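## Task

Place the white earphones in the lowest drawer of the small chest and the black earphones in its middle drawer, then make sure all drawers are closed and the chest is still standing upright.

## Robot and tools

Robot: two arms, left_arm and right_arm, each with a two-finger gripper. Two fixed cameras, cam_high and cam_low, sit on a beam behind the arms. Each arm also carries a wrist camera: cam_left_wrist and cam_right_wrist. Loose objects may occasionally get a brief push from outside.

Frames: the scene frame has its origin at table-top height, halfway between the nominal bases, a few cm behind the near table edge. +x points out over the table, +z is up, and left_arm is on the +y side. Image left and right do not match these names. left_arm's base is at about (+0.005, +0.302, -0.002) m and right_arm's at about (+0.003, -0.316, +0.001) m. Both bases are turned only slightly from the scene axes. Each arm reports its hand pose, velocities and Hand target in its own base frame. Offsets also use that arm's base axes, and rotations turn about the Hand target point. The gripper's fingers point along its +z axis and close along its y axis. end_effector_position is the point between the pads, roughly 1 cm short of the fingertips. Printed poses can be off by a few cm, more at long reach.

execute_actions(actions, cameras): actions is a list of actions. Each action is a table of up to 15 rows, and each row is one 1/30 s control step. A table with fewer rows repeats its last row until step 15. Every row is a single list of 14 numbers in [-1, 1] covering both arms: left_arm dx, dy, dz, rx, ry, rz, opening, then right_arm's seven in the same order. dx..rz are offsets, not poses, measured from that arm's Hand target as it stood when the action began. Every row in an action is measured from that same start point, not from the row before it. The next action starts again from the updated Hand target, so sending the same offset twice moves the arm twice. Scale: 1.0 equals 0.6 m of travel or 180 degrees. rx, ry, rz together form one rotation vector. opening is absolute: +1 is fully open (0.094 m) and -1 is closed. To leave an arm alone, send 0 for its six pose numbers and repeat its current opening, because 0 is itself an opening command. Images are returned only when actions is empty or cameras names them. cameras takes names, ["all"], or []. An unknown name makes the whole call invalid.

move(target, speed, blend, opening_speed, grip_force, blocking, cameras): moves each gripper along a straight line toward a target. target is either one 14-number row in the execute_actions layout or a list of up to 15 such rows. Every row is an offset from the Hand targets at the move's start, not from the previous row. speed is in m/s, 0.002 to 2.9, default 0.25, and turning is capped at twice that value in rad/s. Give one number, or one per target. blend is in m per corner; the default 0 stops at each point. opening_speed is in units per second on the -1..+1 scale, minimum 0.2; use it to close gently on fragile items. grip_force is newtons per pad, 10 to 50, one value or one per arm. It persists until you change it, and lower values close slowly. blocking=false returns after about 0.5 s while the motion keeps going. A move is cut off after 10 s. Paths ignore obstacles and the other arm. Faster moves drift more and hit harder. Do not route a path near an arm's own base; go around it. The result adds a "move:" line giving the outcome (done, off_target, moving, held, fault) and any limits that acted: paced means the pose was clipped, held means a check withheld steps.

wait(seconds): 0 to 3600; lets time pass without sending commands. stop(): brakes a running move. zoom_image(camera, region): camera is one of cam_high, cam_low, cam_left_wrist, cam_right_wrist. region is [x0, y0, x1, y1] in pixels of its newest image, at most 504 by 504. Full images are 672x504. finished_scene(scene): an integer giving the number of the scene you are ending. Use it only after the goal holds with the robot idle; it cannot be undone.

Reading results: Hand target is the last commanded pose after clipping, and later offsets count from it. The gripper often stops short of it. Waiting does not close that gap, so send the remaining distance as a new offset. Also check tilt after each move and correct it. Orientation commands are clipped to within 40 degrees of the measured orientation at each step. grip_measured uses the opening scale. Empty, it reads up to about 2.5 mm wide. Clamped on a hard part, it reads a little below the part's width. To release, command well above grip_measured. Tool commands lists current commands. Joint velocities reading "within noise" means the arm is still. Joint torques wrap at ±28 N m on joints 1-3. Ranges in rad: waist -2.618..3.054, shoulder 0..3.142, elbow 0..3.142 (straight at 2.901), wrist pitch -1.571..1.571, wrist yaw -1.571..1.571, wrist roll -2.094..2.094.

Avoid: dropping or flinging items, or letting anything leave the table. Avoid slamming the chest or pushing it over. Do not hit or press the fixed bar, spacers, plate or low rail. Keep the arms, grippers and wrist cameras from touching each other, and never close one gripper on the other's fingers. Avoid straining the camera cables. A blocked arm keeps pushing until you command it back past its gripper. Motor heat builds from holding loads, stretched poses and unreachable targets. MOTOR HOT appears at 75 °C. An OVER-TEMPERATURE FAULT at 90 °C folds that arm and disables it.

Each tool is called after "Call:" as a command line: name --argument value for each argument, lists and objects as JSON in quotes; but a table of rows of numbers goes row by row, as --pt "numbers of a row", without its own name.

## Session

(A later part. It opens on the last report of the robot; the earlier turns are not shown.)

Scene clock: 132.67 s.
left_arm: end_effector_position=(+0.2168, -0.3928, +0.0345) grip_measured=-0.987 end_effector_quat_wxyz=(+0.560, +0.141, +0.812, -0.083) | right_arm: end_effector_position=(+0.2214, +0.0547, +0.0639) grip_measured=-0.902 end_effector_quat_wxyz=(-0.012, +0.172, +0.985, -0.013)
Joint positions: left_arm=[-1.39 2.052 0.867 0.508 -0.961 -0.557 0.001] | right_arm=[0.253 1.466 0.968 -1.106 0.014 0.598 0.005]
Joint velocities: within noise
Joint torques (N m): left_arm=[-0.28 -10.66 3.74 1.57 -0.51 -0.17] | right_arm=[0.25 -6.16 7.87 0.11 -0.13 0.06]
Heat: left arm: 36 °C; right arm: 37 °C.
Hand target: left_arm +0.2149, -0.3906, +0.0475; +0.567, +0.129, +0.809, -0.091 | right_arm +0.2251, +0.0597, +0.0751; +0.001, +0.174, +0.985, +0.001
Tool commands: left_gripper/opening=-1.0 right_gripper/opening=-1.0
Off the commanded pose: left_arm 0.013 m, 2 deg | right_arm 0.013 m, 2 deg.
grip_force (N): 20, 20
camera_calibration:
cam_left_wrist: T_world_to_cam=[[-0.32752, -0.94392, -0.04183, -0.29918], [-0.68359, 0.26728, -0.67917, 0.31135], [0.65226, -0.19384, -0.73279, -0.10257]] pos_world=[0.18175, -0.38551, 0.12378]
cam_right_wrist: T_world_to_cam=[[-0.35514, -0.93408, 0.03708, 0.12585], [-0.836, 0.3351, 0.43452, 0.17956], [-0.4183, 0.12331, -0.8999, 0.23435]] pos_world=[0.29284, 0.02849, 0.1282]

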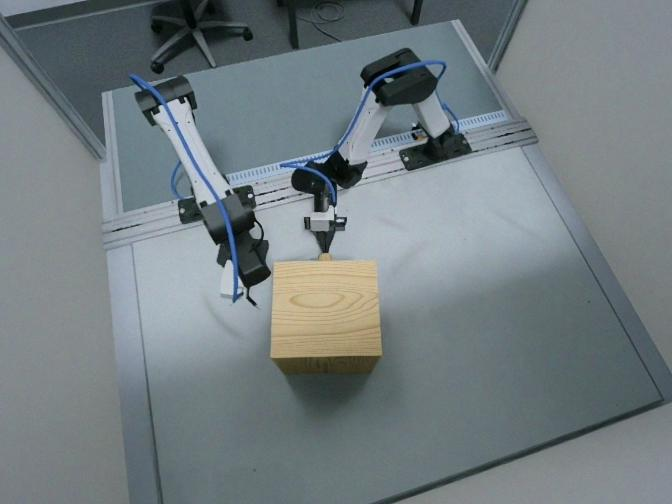

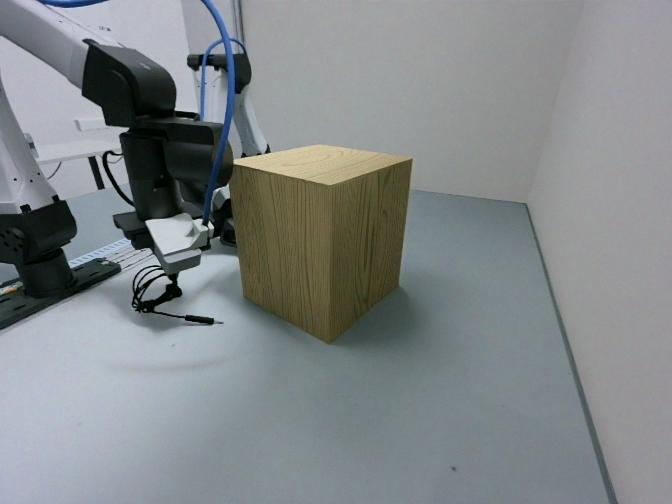

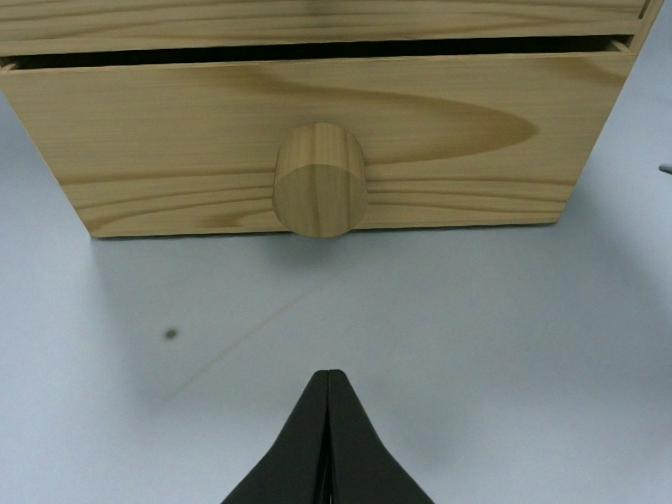

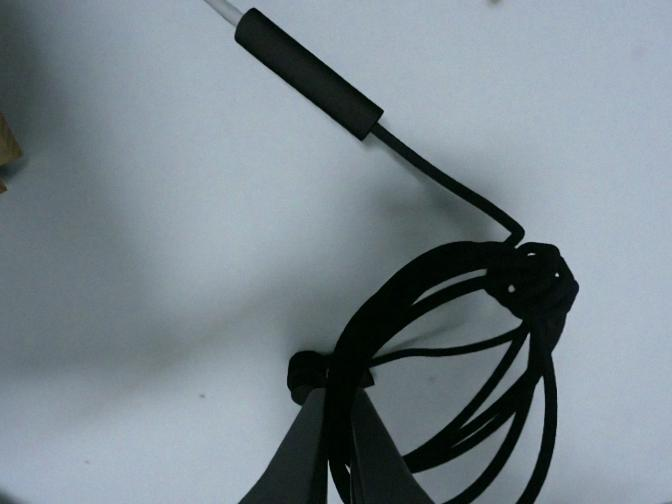

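Call:
zoom_image --camera "cam_left_wrist" --region '[0, 0, 504, 260]'

Call:
zoom_image --camera "cam_left_wrist" --region '[420, 0, 672, 240]'

Call:
zoom_image --camera "cam_low" --region '[100, 200, 352, 380]'

Scaled by 1.000.

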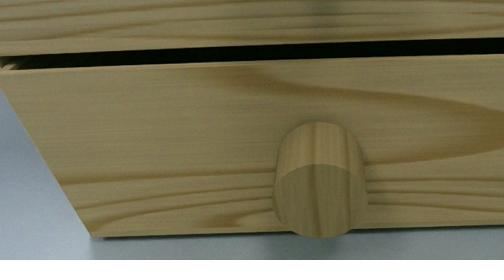

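Scaled by 2.000 from the camera's image (finer frame: 960x720).

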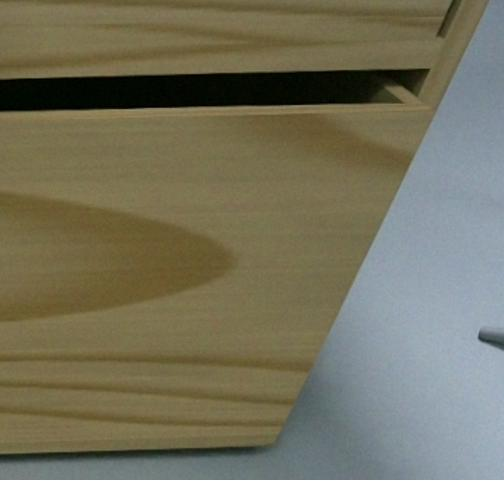

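Scaled by 2.000 from the camera's image (finer frame: 960x720).

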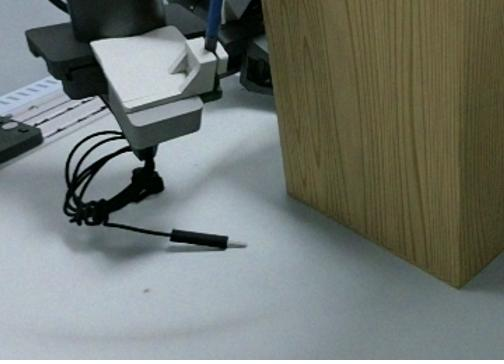

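Call:
move --pt "0 0 0.022 0 0 0 -1 -0.008 -0.008 0.2167 0 0 0 -1" --speed 0.2 --cameras '["cam_low", "cam_left_wrist", "cam_right_wrist"]'

Scene clock: 137.80 s.
left_arm: end_effector_position=(+0.2163, -0.3902, +0.0454) grip_measured=-0.987 end_effector_quat_wxyz=(+0.559, +0.143, +0.813, -0.079) | right_arm: end_effector_position=(+0.2225, +0.0540, +0.1933) grip_measured=-0.902 end_effector_quat_wxyz=(+0.023, +0.174, +0.984, +0.003)
Joint positions: left_arm=[-1.39 2.007 0.867 0.454 -0.962 -0.558 0.001] | right_arm=[0.248 1.4 1.43 -1.557 0.014 0.598 0.005]
Joint torques (N m): left_arm=[-0.25 -10.48 4.71 1.55 -0.5 -0.2] | right_arm=[-0.62 -5.53 7.82 0.25 -0.11 -0.07]
Heat: left arm: 36 °C; right arm: 37 °C.
Hand target: left_arm +0.2149, -0.3906, +0.0608; +0.567, +0.129, +0.809, -0.091 | right_arm +0.2203, +0.0549, +0.2051; +0.001, +0.174, +0.985, +0.001
Off the commanded pose: left_arm 0.015 m, 2 deg | right_arm 0.012 m, 3 deg.
joint sent to its limit (right arm) — joint 4 (wrist pitch), lower limit. The joint targets are off in orientation, not in position.
grip_force (N): 20, 20
move: off_target (left_arm, right_arm)
cam_left_wrist: T_world_to_cam=[[-0.327, -0.94374, -0.0492, -0.29614], [-0.68488, 0.27254, -0.67577, 0.31999], [0.65116, -0.18728, -0.73547, -0.09082]] pos_world=[0.18145, -0.3837, 0.13487]
cam_right_wrist: T_world_to_cam=[[-0.36014, -0.93287, -0.00749, 0.13049], [-0.86495, 0.33089, 0.37732, 0.14224], [-0.34951, 0.14237, -0.92605, 0.34008]] pos_world=[0.28889, 0.02625, 0.26224]

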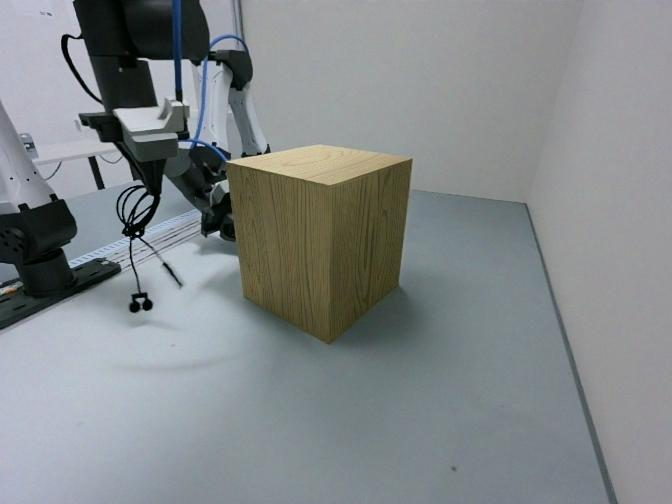

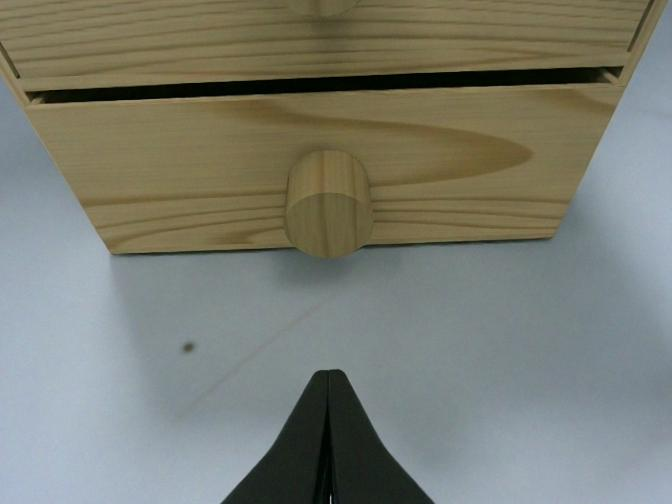

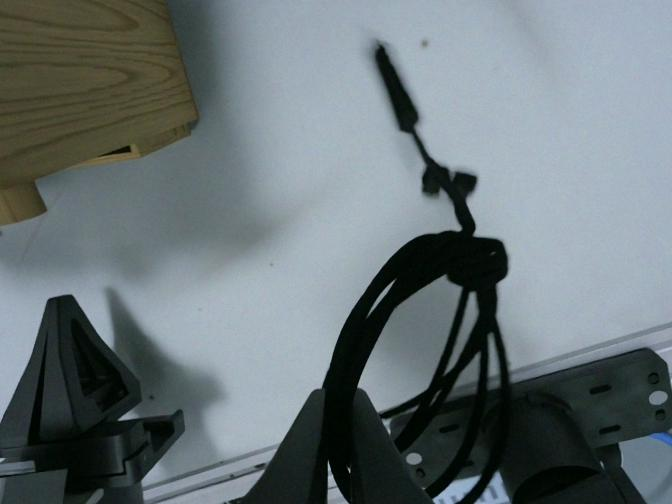

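Call:
zoom_image --camera "cam_low" --region '[60, 80, 280, 340]'

Call:
zoom_image --camera "cam_left_wrist" --region '[420, 40, 672, 260]'

Scaled by 1.938 from the camera's image (finer frame: 960x720).

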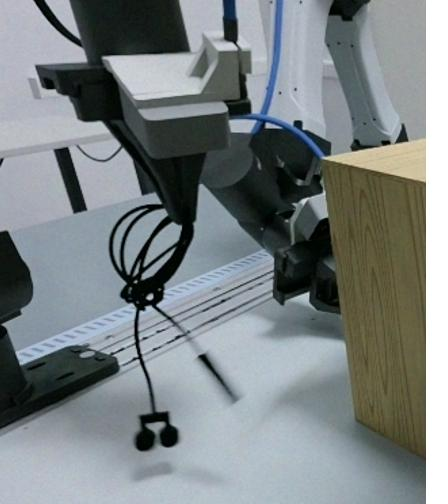

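Scaled by 2.000 from the camera's image (finer frame: 960x720).

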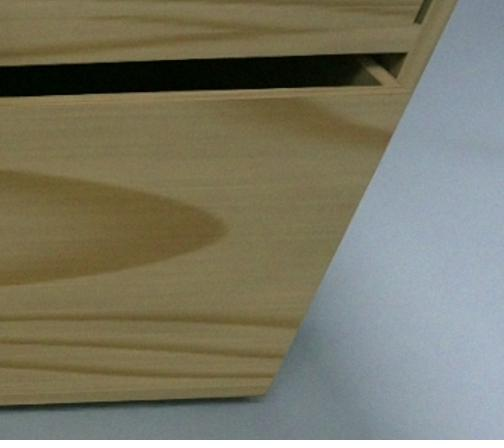

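Call:
move --pt "0.1045 -0.0344 0 0 0 0 -1 0.1078 -0.0748 0.2333 -0.0269 -0.3077 0.1535 -1" --speed 0.2 --cameras '["cam_low", "cam_left_wrist", "cam_right_wrist"]'

Scene clock: 150.33 s.
left_arm: end_effector_position=(+0.2709, -0.3999, +0.0531) grip_measured=-0.987 end_effector_quat_wxyz=(+0.560, +0.138, +0.813, -0.073) | right_arm: end_effector_position=(+0.2861, +0.0088, +0.3409) grip_measured=-0.902 end_effector_quat_wxyz=(+0.450, -0.072, +0.889, +0.038)
Joint positions: left_arm=[-1.253 2.057 0.965 0.501 -0.866 -0.433 0.001] | right_arm=[-0.096 1.035 1.422 -1.037 -0.21 -0.153 0.005]
Joint torques (N m): left_arm=[1.09 -7.15 7.8 2.03 -0.11 -0.02] | right_arm=[-0.73 -2.02 5.7 1.99 -0.26 -0.11]
Heat: left arm: 36 °C; right arm: 39 °C.
Hand target: left_arm +0.2776, -0.4112, +0.0607; +0.567, +0.129, +0.809, -0.091 | right_arm +0.2849, +0.0101, +0.3451; +0.460, -0.078, +0.883, +0.041
Off the commanded pose: left_arm 0.015 m, 2 deg | right_arm 0.004 m, 2 deg.
grip_force (N): 20, 20
move: off_target (left_arm)
cam_left_wrist: T_world_to_cam=[[-0.31302, -0.94817, -0.05462, -0.2924], [-0.68693, 0.26574, -0.67639, 0.36306], [0.65585, -0.17421, -0.73452, -0.11862]] pos_world=[0.23566, -0.39439, 0.14247]
cam_right_wrist: T_world_to_cam=[[0.14588, -0.9892, -0.01413, -0.02974], [-0.86566, -0.12072, -0.48586, 0.45493], [0.47891, 0.08311, -0.87392, 0.25117]] pos_world=[0.27787, 0.00463, 0.44011]

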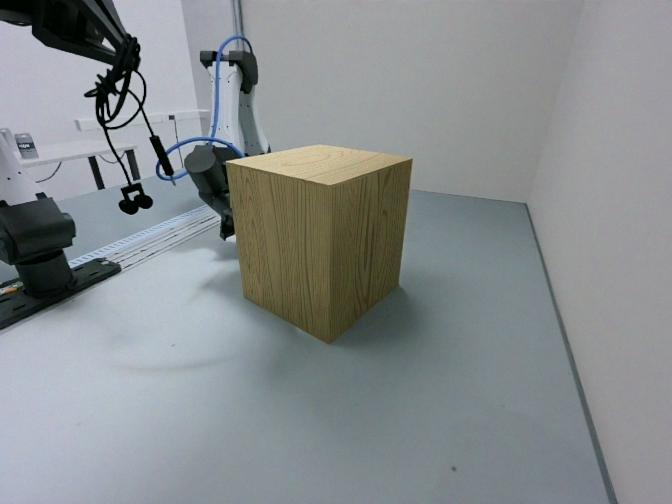

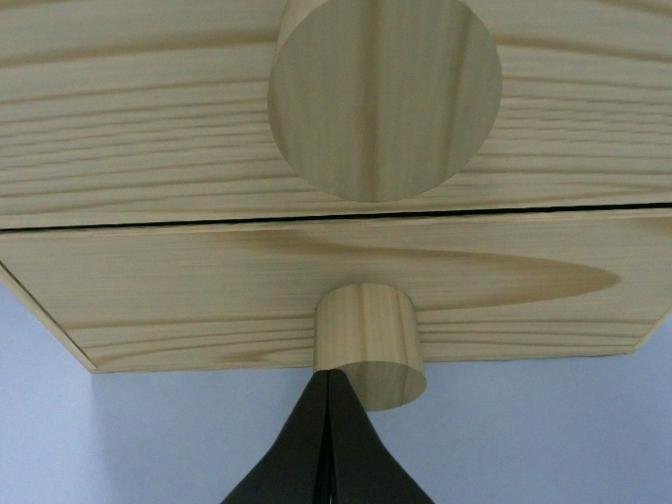

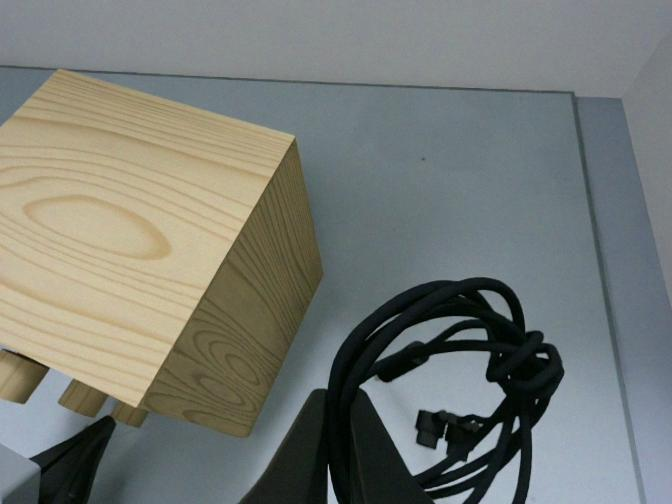

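Call:
zoom_image --camera "cam_left_wrist" --region '[0, 180, 336, 400]'

Call:
zoom_image --camera "cam_left_wrist" --region '[400, 180, 672, 380]'

Call:
zoom_image --camera "cam_right_wrist" --region '[0, 320, 260, 504]'

Call:
zoom_image --camera "cam_low" --region '[30, 0, 250, 240]'

Scaled by 1.500 from the camera's image (finer frame: 960x720).

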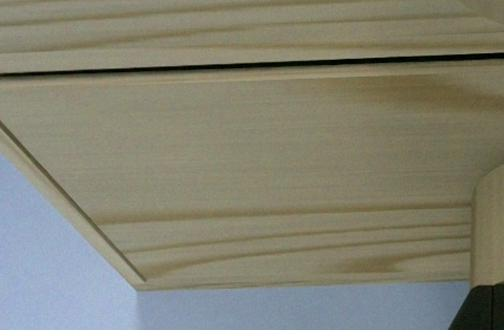

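Scaled by 1.853 from the camera's image (finer frame: 960x720).

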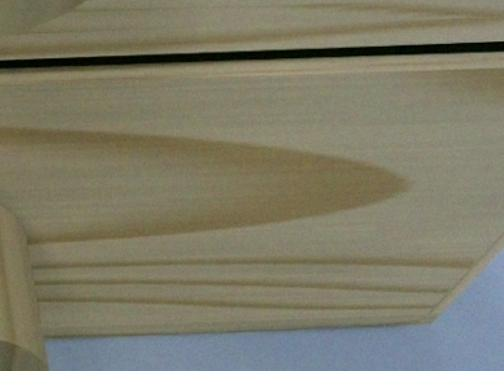

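Scaled by 1.938 from the camera's image (finer frame: 960x720).

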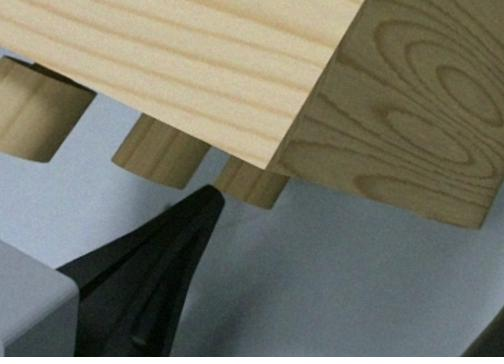

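Scaled by 2.100 from the camera's image (finer frame: 960x720).

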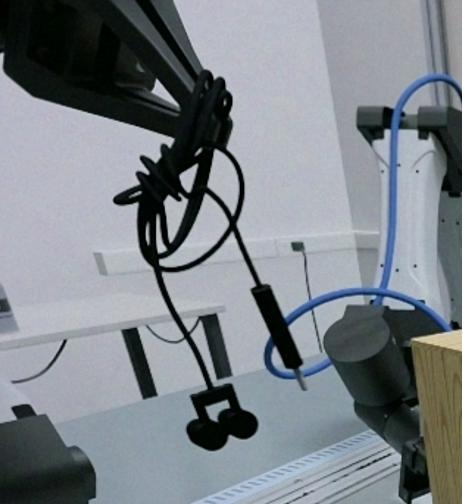

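Call:
move --pt "-0.096 0.032 0 0 0 0 -1 0 0 0 0 0 0 -1" --pt "-0.077 0.0272 0.1405 0 0 0 0.3 0 0 0 0 0 0 -1" --speed 0.25 --blend 0.02 --grip_force '[50, 20]' --cameras '["cam_left_wrist"]'

Scene clock: 154.47 s.
left_arm: end_effector_position=(+0.2259, -0.3897, +0.1198) grip_measured=+0.296 end_effector_quat_wxyz=(+0.554, +0.156, +0.815, -0.072) | right_arm: end_effector_position=(+0.2861, +0.0089, +0.3410) grip_measured=-0.902 end_effector_quat_wxyz=(+0.451, -0.072, +0.889, +0.038)
Joint positions: left_arm=[-1.36 1.796 0.972 0.145 -0.927 -0.513 0.061] | right_arm=[-0.096 1.035 1.422 -1.036 -0.211 -0.153 0.005]
Joint torques (N m): left_arm=[0.8 -9.21 8.94 1.58 -0.47 -0.21] | right_arm=[-0.75 -2.02 5.65 2 -0.27 -0.11]
Heat: left arm: 37 °C; right arm: 38 °C.
Hand target: left_arm +0.2313, -0.3949, +0.1449; +0.567, +0.129, +0.809, -0.091 | right_arm +0.2849, +0.0101, +0.3451; +0.460, -0.078, +0.883, +0.041
Off the commanded pose: left_arm 0.026 m, 4 deg | right_arm 0.004 m, 1 deg.
grip_force (N): 50, 20
move: off_target (left_arm); target 2's new opening was sent with left_arm's hand 0.026 m and 4 deg from that target
cam_left_wrist: T_world_to_cam=[[-0.33943, -0.93771, -0.074, -0.28072], [-0.68582, 0.30056, -0.66281, 0.38618], [0.64376, -0.17423, -0.74513, -0.03428]] pos_world=[0.19163, -0.38527, 0.20965]

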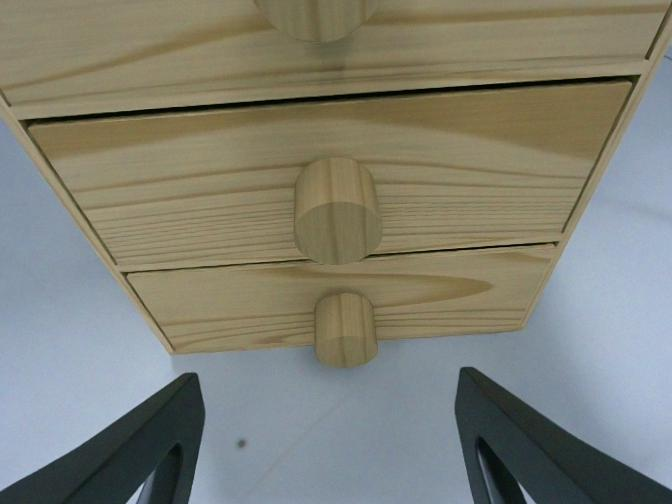

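Call:
move --pt "0.0962 -0.0363 -0.0248 0 0 0 0.3 0 0 0 0 0 0 -1" --speed 0.12 --cameras '["cam_left_wrist"]'

Scene clock: 157.63 s.
left_arm: end_effector_position=(+0.2831, -0.4047, +0.1186) grip_measured=+0.297 end_effector_quat_wxyz=(+0.558, +0.139, +0.815, -0.071) | right_arm: end_effector_position=(+0.2861, +0.0089, +0.3410) grip_measured=-0.902 end_effector_quat_wxyz=(+0.451, -0.072, +0.889, +0.038)
Joint positions: left_arm=[-1.227 1.91 1.084 0.244 -0.843 -0.416 0.061] | right_arm=[-0.096 1.035 1.422 -1.036 -0.211 -0.153 0.005]
Joint torques (N m): left_arm=[0.81 -6.99 8.98 2.06 -0.14 -0.01] | right_arm=[-0.81 -2 5.67 1.99 -0.27 -0.11]
Heat: left arm: 37 °C; right arm: 38 °C.
Hand target: left_arm +0.2892, -0.4166, +0.1301; +0.567, +0.129, +0.809, -0.091 | right_arm +0.2849, +0.0101, +0.3451; +0.460, -0.078, +0.883, +0.041
Off the commanded pose: left_arm 0.018 m, 3 deg | right_arm 0.004 m, 1 deg.
grip_force (N): 50, 20
move: off_target (left_arm)
cam_left_wrist: T_world_to_cam=[[-0.31222, -0.9483, -0.05697, -0.28947], [-0.69018, 0.26763, -0.67233, 0.41815], [0.65282, -0.17059, -0.73806, -0.07665]] pos_world=[0.24826, -0.39949, 0.20806]

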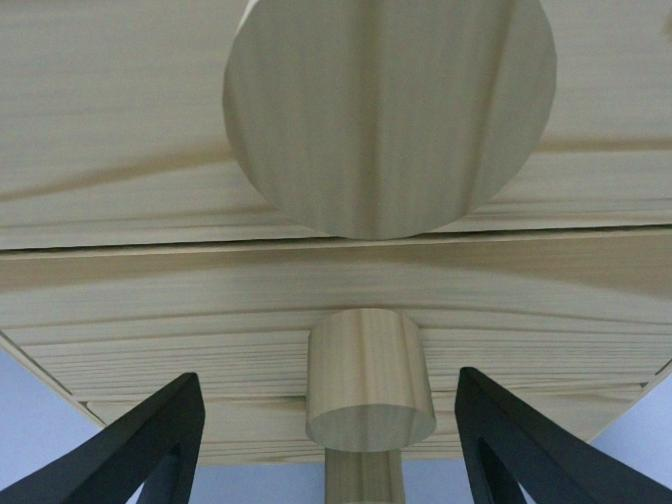

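Call:
move --pt "-0.0003 -0.0173 -0.005 0 0 0 0.3 0 0 0 0 0 0 -1" --pt "-0.0003 -0.0173 -0.005 0 0 0 -0.55 0 0 0 0 0 0 -1" --speed 0.08 --opening_speed 1.4 --cameras '["cam_left_wrist"]'

Scene clock: 160.30 s.
left_arm: end_effector_position=(+0.2866, -0.4149, +0.1168) grip_measured=-0.423 end_effector_quat_wxyz=(+0.559, +0.138, +0.814, -0.074) | right_arm: end_effector_position=(+0.2861, +0.0089, +0.3410) grip_measured=-0.902 end_effector_quat_wxyz=(+0.451, -0.072, +0.889, +0.038)
Joint positions: left_arm=[-1.227 1.948 1.127 0.244 -0.842 -0.415 0.027] | right_arm=[-0.096 1.035 1.422 -1.036 -0.211 -0.153 0.005]
Joint torques (N m): left_arm=[0.06 -7.27 9.02 1.97 -0.22 -0.1] | right_arm=[-0.79 -2 5.71 2 -0.28 -0.11]
Heat: left arm: 37 °C; right arm: 38 °C.
Hand target: left_arm +0.2890, -0.4270, +0.1272; +0.567, +0.129, +0.809, -0.091 | right_arm +0.2849, +0.0101, +0.3451; +0.460, -0.078, +0.883, +0.041
Off the commanded pose: left_arm 0.016 m, 2 deg | right_arm 0.004 m, 1 deg.
grip_force (N): 50, 20
move: off_target (left_arm); target 2's new opening was sent with left_arm's hand 0.016 m and 2 deg from that target
cam_left_wrist: T_world_to_cam=[[-0.31318, -0.94823, -0.0527, -0.29833], [-0.68903, 0.26506, -0.67452, 0.421], [0.65357, -0.17493, -0.73637, -0.08417]] pos_world=[0.25166, -0.40919, 0.20627]

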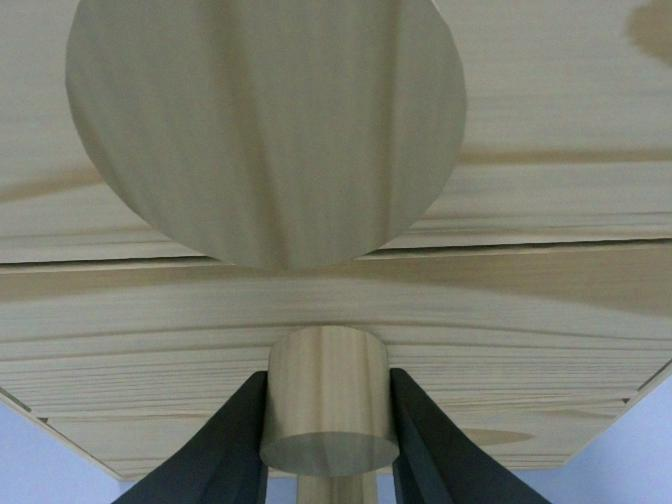

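Call:
move --pt "-0.1789 0.0694 0 0 0 0 -0.55 0 0 0 0 0 0 -1" --speed 0.1 --cameras '["cam_left_wrist", "cam_right_wrist"]'

Scene clock: 163.00 s.
left_arm: end_effector_position=(+0.1854, -0.3859, +0.1149) grip_measured=-0.423 end_effector_quat_wxyz=(+0.564, +0.139, +0.811, -0.075) | right_arm: end_effector_position=(+0.2861, +0.0089, +0.3410) grip_measured=-0.902 end_effector_quat_wxyz=(+0.451, -0.072, +0.889, +0.038)
Joint positions: left_arm=[-1.482 1.793 0.952 0.06 -1.045 -0.67 0.027] | right_arm=[-0.096 1.035 1.422 -1.036 -0.211 -0.153 0.005]
Joint torques (N m): left_arm=[-0.57 -9.61 5.55 1.41 -0.42 -0.22] | right_arm=[-0.77 -1.98 5.68 2 -0.27 -0.11]
Heat: left arm: 38 °C; right arm: 37 °C.
Hand target: left_arm +0.1815, -0.3855, +0.1273; +0.567, +0.129, +0.809, -0.091 | right_arm +0.2849, +0.0101, +0.3451; +0.460, -0.078, +0.883, +0.041
Off the commanded pose: left_arm 0.013 m, 2 deg | right_arm 0.004 m, 1 deg.
grip_force (N): 50, 20
move: off_target (left_arm)
cam_left_wrist: T_world_to_cam=[[-0.31655, -0.94702, -0.05435, -0.30147], [-0.68036, 0.26659, -0.68267, 0.34217], [0.66099, -0.17912, -0.72871, -0.0183]] pos_world=[0.14947, -0.38, 0.20387]
cam_right_wrist: T_world_to_cam=[[0.14644, -0.98911, -0.01444, -0.02966], [-0.86536, -0.12102, -0.48632, 0.45511], [0.47928, 0.08371, -0.87366, 0.25102]] pos_world=[0.27787, 0.00473, 0.44021]

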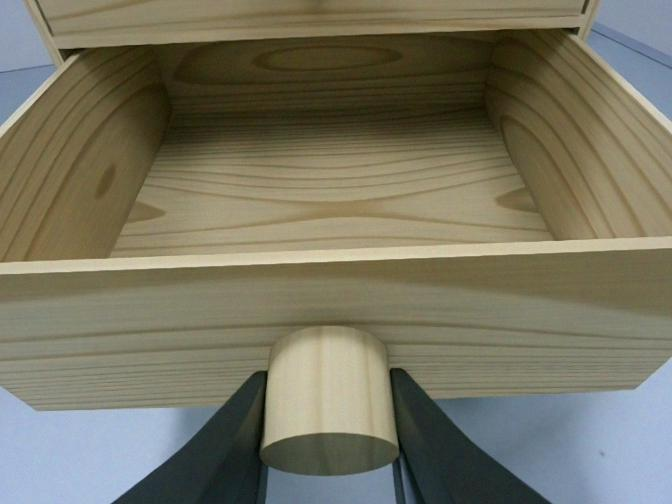

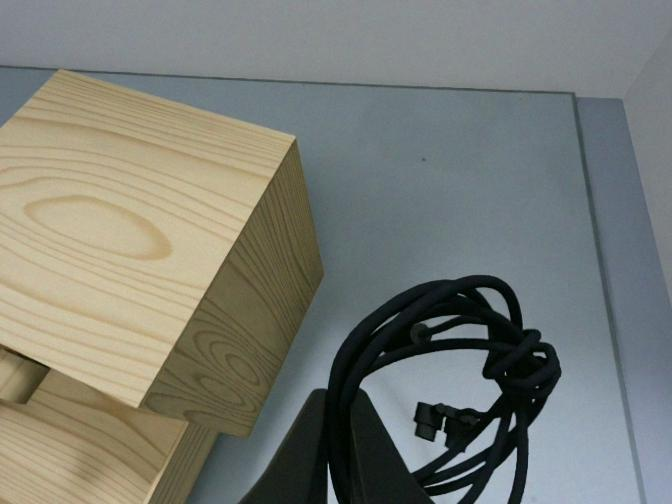

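Call:
zoom_image --camera "cam_right_wrist" --region '[0, 320, 336, 504]'

Call:
zoom_image --camera "cam_right_wrist" --region '[310, 260, 610, 504]'

Scaled by 1.500 from the camera's image (finer frame: 960x720).

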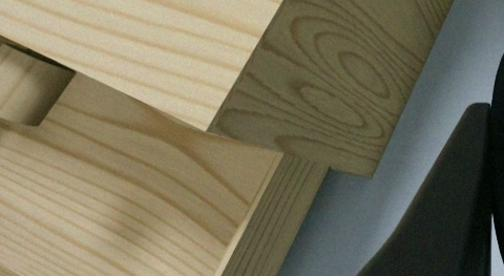

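Scaled by 1.680 from the camera's image (finer frame: 960x720).

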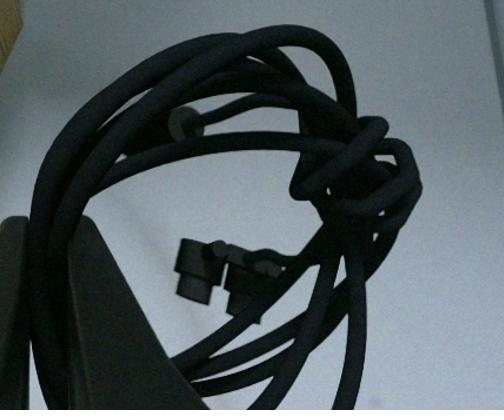

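Call:
move --pt "0 0 0 0 0 0 0.3 0 0 0 0 0 0 -1" --pt "-0.0893 0.0293 0.0342 0 0 0 0.3 0 0 0 0 0 0 -1" --pt "0.0642 0.3592 0.1545 0 0 0 0.3 -0.1 0.15 -0.0167 0 0 0 -1" --speed '[0.2, 0.2, 0.25]' --blend '[0, 0.03, 0]' --cameras '["cam_high", "cam_low", "cam_left_wrist", "cam_right_wrist"]'

Scene clock: 177.17 s.
left_arm: end_effector_position=(+0.2204, -0.1716, +0.2248) grip_measured=+0.297 end_effector_quat_wxyz=(+0.570, +0.124, +0.807, -0.093) | right_arm: end_effector_position=(+0.2245, +0.1011, +0.3334) grip_measured=-0.902 end_effector_quat_wxyz=(+0.460, -0.082, +0.883, +0.045)
Joint positions: left_arm=[-1.08 0.711 0.589 -0.334 -0.712 -0.319 0.061] | right_arm=[0.72 0.911 1.346 -1.117 0.426 0.328 0.005]
Joint torques (N m): left_arm=[0.92 -1.16 5.72 1.9 -0.05 -0.03] | right_arm=[0.23 0.53 6.78 1.71 0.32 0.07]
Heat: left arm: 38 °C; right arm: 38 °C.
Hand target: left_arm +0.2200, -0.1699, +0.2200; +0.567, +0.129, +0.809, -0.091 | right_arm +0.2249, +0.1000, +0.3350; +0.460, -0.077, +0.883, +0.041
Off the commanded pose: left_arm 0.005 m, 1 deg | right_arm 0.002 m, 1 deg.
grip_force (N): 50, 20
move: done
cam_left_wrist: T_world_to_cam=[[-0.31299, -0.94971, -0.00998, -0.09255], [-0.67694, 0.23044, -0.69904, 0.3806], [0.66618, -0.21204, -0.71502, 0.06725]] pos_world=[0.18388, -0.16134, 0.31321]
cam_right_wrist: T_world_to_cam=[[0.17119, -0.98512, -0.01516, 0.06475], [-0.85175, -0.14024, -0.50483, 0.41429], [0.4952, 0.09934, -0.86308, 0.25753]] pos_world=[0.21426, 0.09631, 0.43239]

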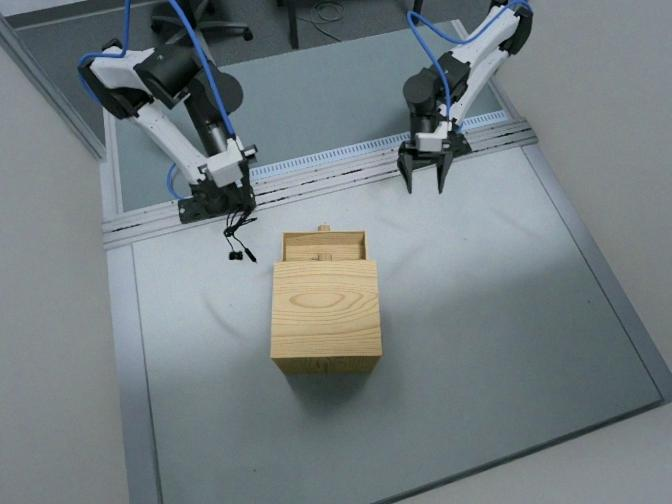

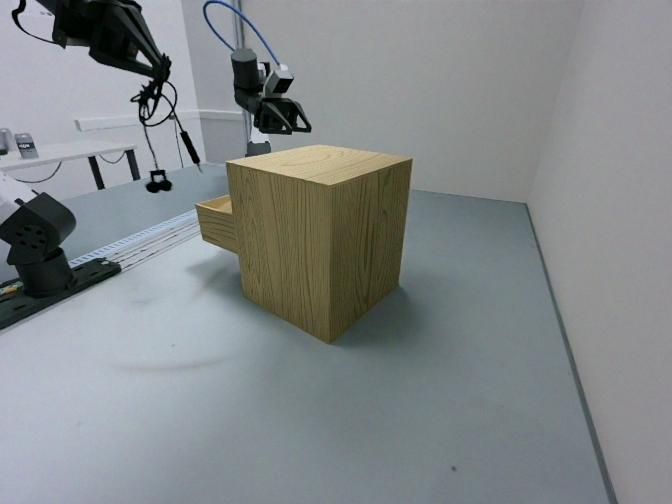

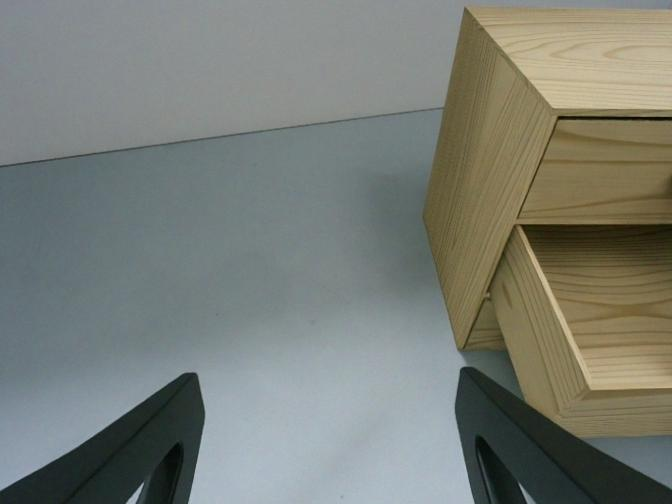

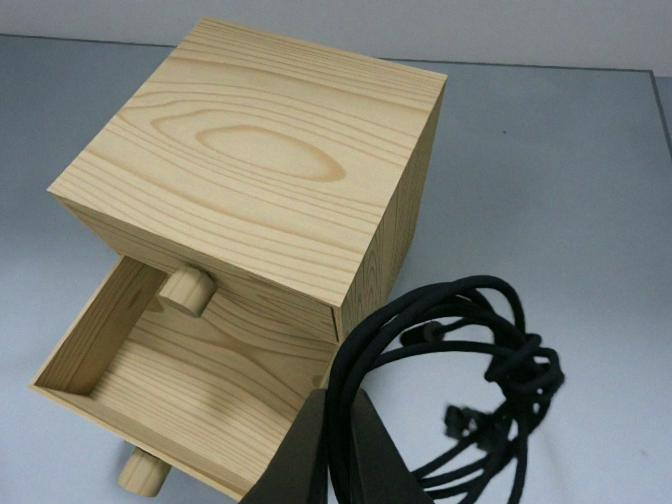

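Call:
zoom_image --camera "cam_left_wrist" --region '[440, 200, 672, 440]'

Call:
zoom_image --camera "cam_right_wrist" --region '[20, 160, 380, 504]'

Call:
zoom_image --camera "cam_high" --region '[200, 190, 400, 380]'

Call:
zoom_image --camera "cam_low" --region '[100, 40, 300, 260]'

Scaled by 2.100 from the camera's image (finer frame: 960x720).

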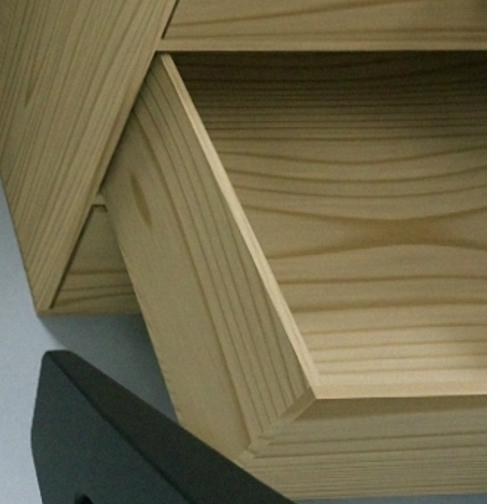

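Scaled by 1.400 from the camera's image (finer frame: 960x720).

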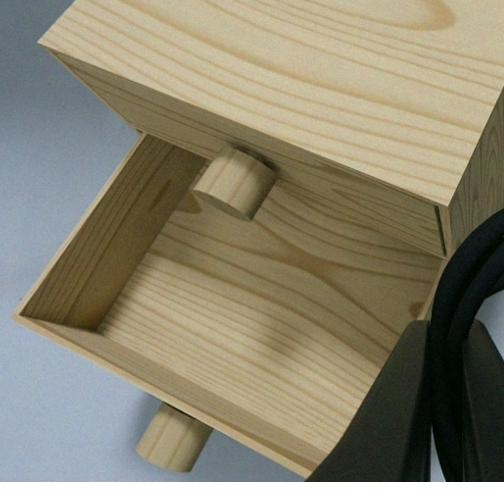

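Scaled by 2.520 from the camera's image (finer frame: 960x720).

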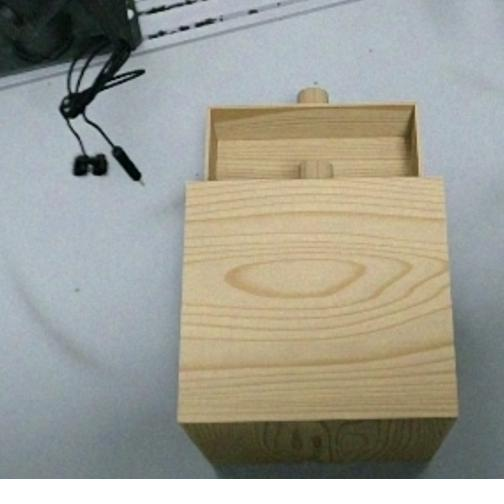

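Scaled by 2.291 from the camera's image (finer frame: 960x720).

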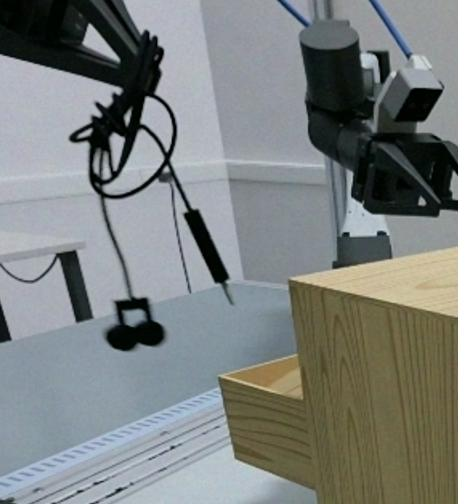

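Call:
move --pt "0 0 0 0 0 0 0.3 -0.0115 0.15 -0.0083 0 0 0 -1" --pt "0 0 0 0 0 0 0.3 0.0103 0.2903 -0.05 0 0 0 -1" --speed 0.2 --blend '[0.05, 0]' --cameras '["cam_high", "cam_low", "cam_right_wrist", "cam_left_wrist"]'

Scene clock: 186.20 s.
left_arm: end_effector_position=(+0.2204, -0.1717, +0.2247) grip_measured=+0.297 end_effector_quat_wxyz=(+0.570, +0.125, +0.807, -0.093) | right_arm: end_effector_position=(+0.2282, +0.2691, +0.2989) grip_measured=-0.902 end_effector_quat_wxyz=(+0.452, -0.087, +0.887, +0.036)
Joint positions: left_arm=[-1.08 0.711 0.589 -0.334 -0.711 -0.319 0.061] | right_arm=[1.218 1.424 1.539 -1.079 0.771 0.769 0.005]
Joint torques (N m): left_arm=[0.91 -1.1 5.68 1.9 -0.08 0] | right_arm=[0.16 -3.04 8.66 1.41 0.55 0.09]
Heat: left arm: 37 °C; right arm: 39 °C.
Hand target: left_arm +0.2200, -0.1699, +0.2200; +0.567, +0.129, +0.809, -0.091 | right_arm +0.2310, +0.2742, +0.3051; +0.460, -0.078, +0.883, +0.041
Off the commanded pose: left_arm 0.005 m, 1 deg | right_arm 0.008 m, 2 deg.
grip_force (N): 50, 20
move: done; blend cut to 0.0444 m at target 1
cam_left_wrist: T_world_to_cam=[[-0.31378, -0.94944, -0.01013, -0.09241], [-0.67688, 0.23116, -0.69886, 0.38067], [0.66587, -0.21242, -0.71519, 0.06728]] pos_world=[0.18388, -0.16144, 0.31321]
cam_right_wrist: T_world_to_cam=[[0.17184, -0.98512, 0.00382, 0.22325], [-0.85932, -0.15179, -0.48839, 0.42351], [0.4817, 0.08064, -0.87262, 0.2202]] pos_world=[0.21949, 0.26645, 0.39813]

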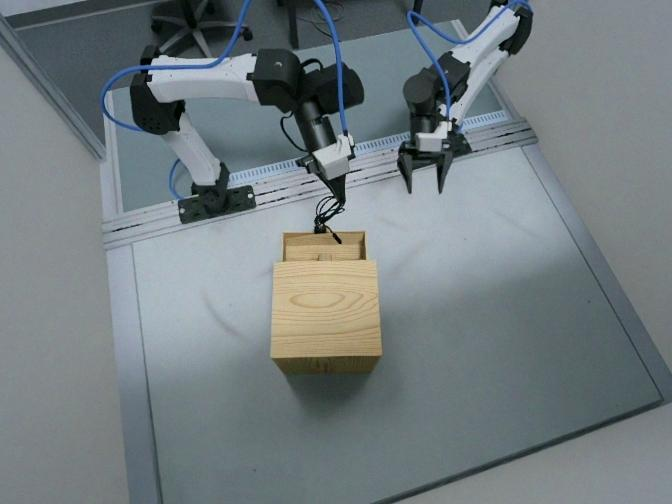

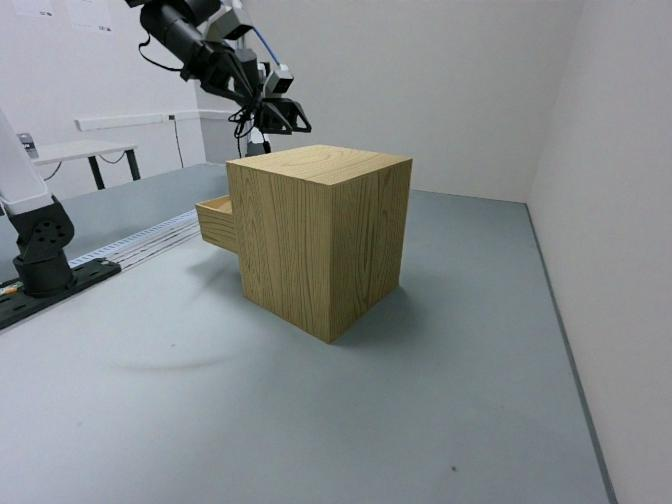

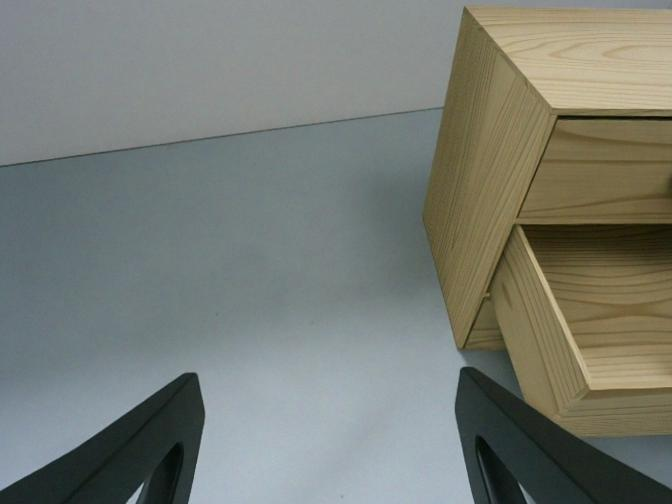

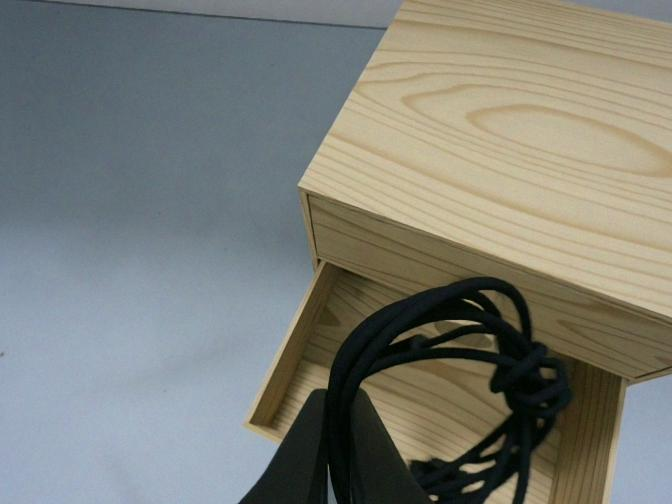

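Call:
zoom_image --camera "cam_right_wrist" --region '[220, 160, 660, 504]'

Call:
zoom_image --camera "cam_high" --region '[260, 140, 400, 280]'

Call:
zoom_image --camera "cam_low" --region '[180, 50, 340, 230]'

Scaled by 1.145 from the camera's image (finer frame: 960x720).

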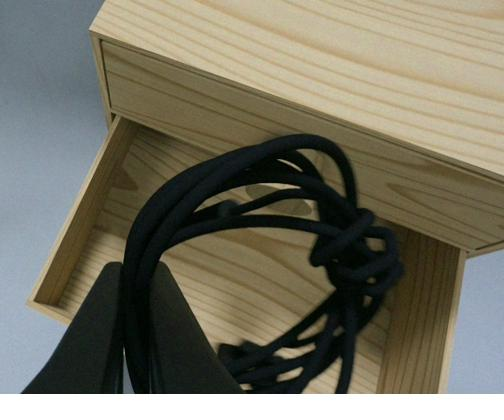

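Scaled by 3.600 from the camera's image (finer frame: 960x720).

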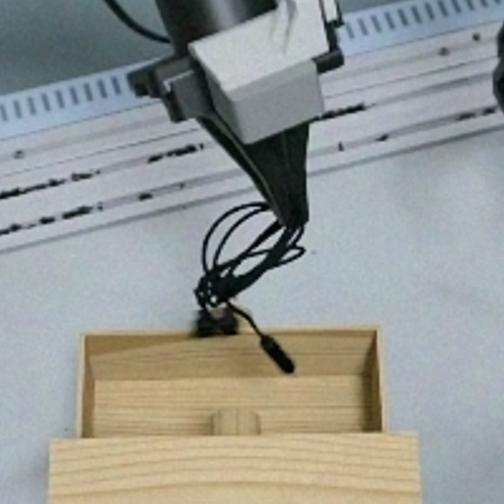

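Scaled by 2.800 from the camera's image (finer frame: 960x720).

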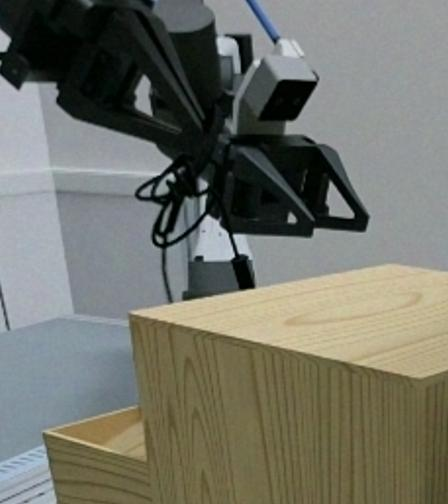

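Call:
move --pt "0 0 0 0 0 0 0.3 0.0082 -0.0727 -0.0335 -0.0015 0.0166 -0.0555 -1" --pt "0 0 0 0 0 0 0.3 0.0147 -0.0827 -0.1168 -0.0007 0.039 -0.0999 -1" --speed 0.18 --blend '[0.03, 0]' --cameras '["cam_high", "cam_low", "cam_right_wrist", "cam_left_wrist"]'

Scene clock: 196.27 s.
left_arm: end_effector_position=(+0.2204, -0.1717, +0.2247) grip_measured=+0.297 end_effector_quat_wxyz=(+0.570, +0.125, +0.807, -0.093) | right_arm: end_effector_position=(+0.2385, +0.2255, +0.2412) grip_measured=-0.902 end_effector_quat_wxyz=(+0.410, +0.061, +0.910, -0.017)
Joint positions: left_arm=[-1.08 0.711 0.589 -0.334 -0.711 -0.319 0.061] | right_arm=[1.144 1.461 1.422 -1.19 0.791 1.134 0.005]
Joint torques (N m): left_arm=[0.96 -1.06 5.72 1.89 -0.07 0] | right_arm=[-0.59 -3.12 6.28 0.8 0.48 0.1]
Heat: left arm: 37 °C; right arm: 38 °C.
Hand target: left_arm +0.2200, -0.1699, +0.2200; +0.567, +0.129, +0.809, -0.091 | right_arm +0.2399, +0.2246, +0.2350; +0.406, +0.064, +0.911, -0.028
Off the commanded pose: left_arm 0.005 m, 1 deg | right_arm 0.006 m, 1 deg.
grip_force (N): 50, 20
move: done
cam_left_wrist: T_world_to_cam=[[-0.31378, -0.94944, -0.01013, -0.09241], [-0.67688, 0.23116, -0.69886, 0.38067], [0.66587, -0.21242, -0.71519, 0.06728]] pos_world=[0.18388, -0.16144, 0.31321]
cam_right_wrist: T_world_to_cam=[[-0.14169, -0.98948, -0.02927, 0.26248], [-0.90414, 0.1414, -0.40316, 0.32157], [0.40306, -0.03066, -0.91466, 0.22229]] pos_world=[0.23833, 0.22107, 0.34065]

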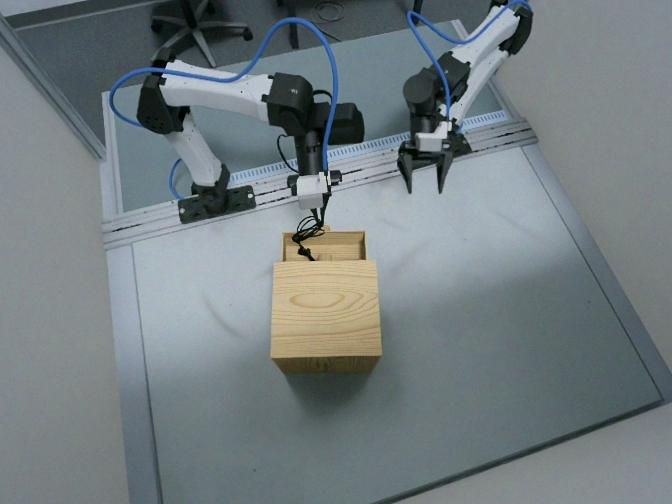

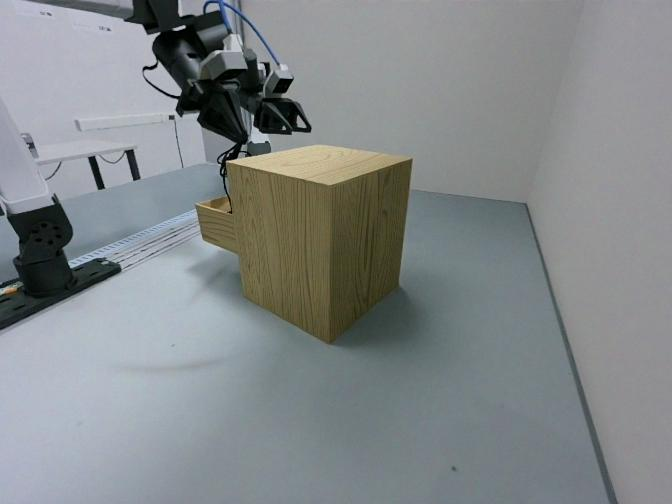

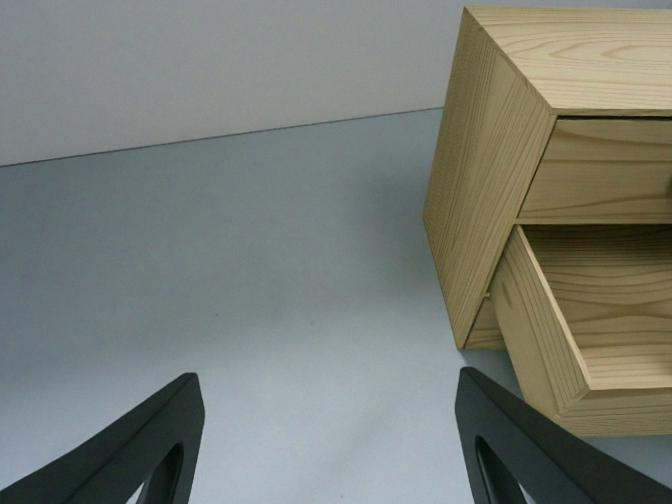

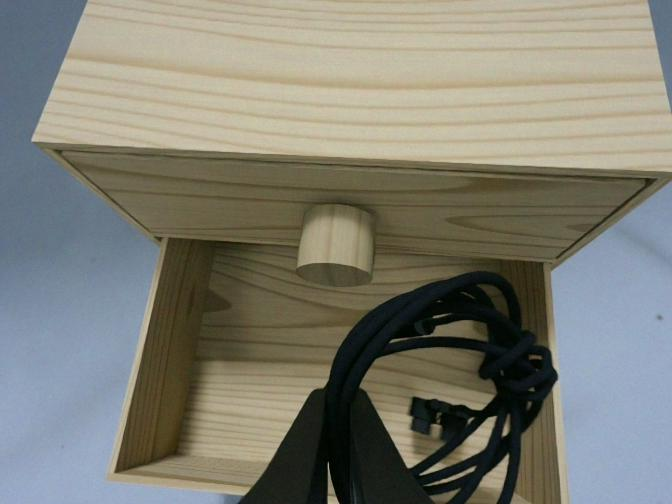

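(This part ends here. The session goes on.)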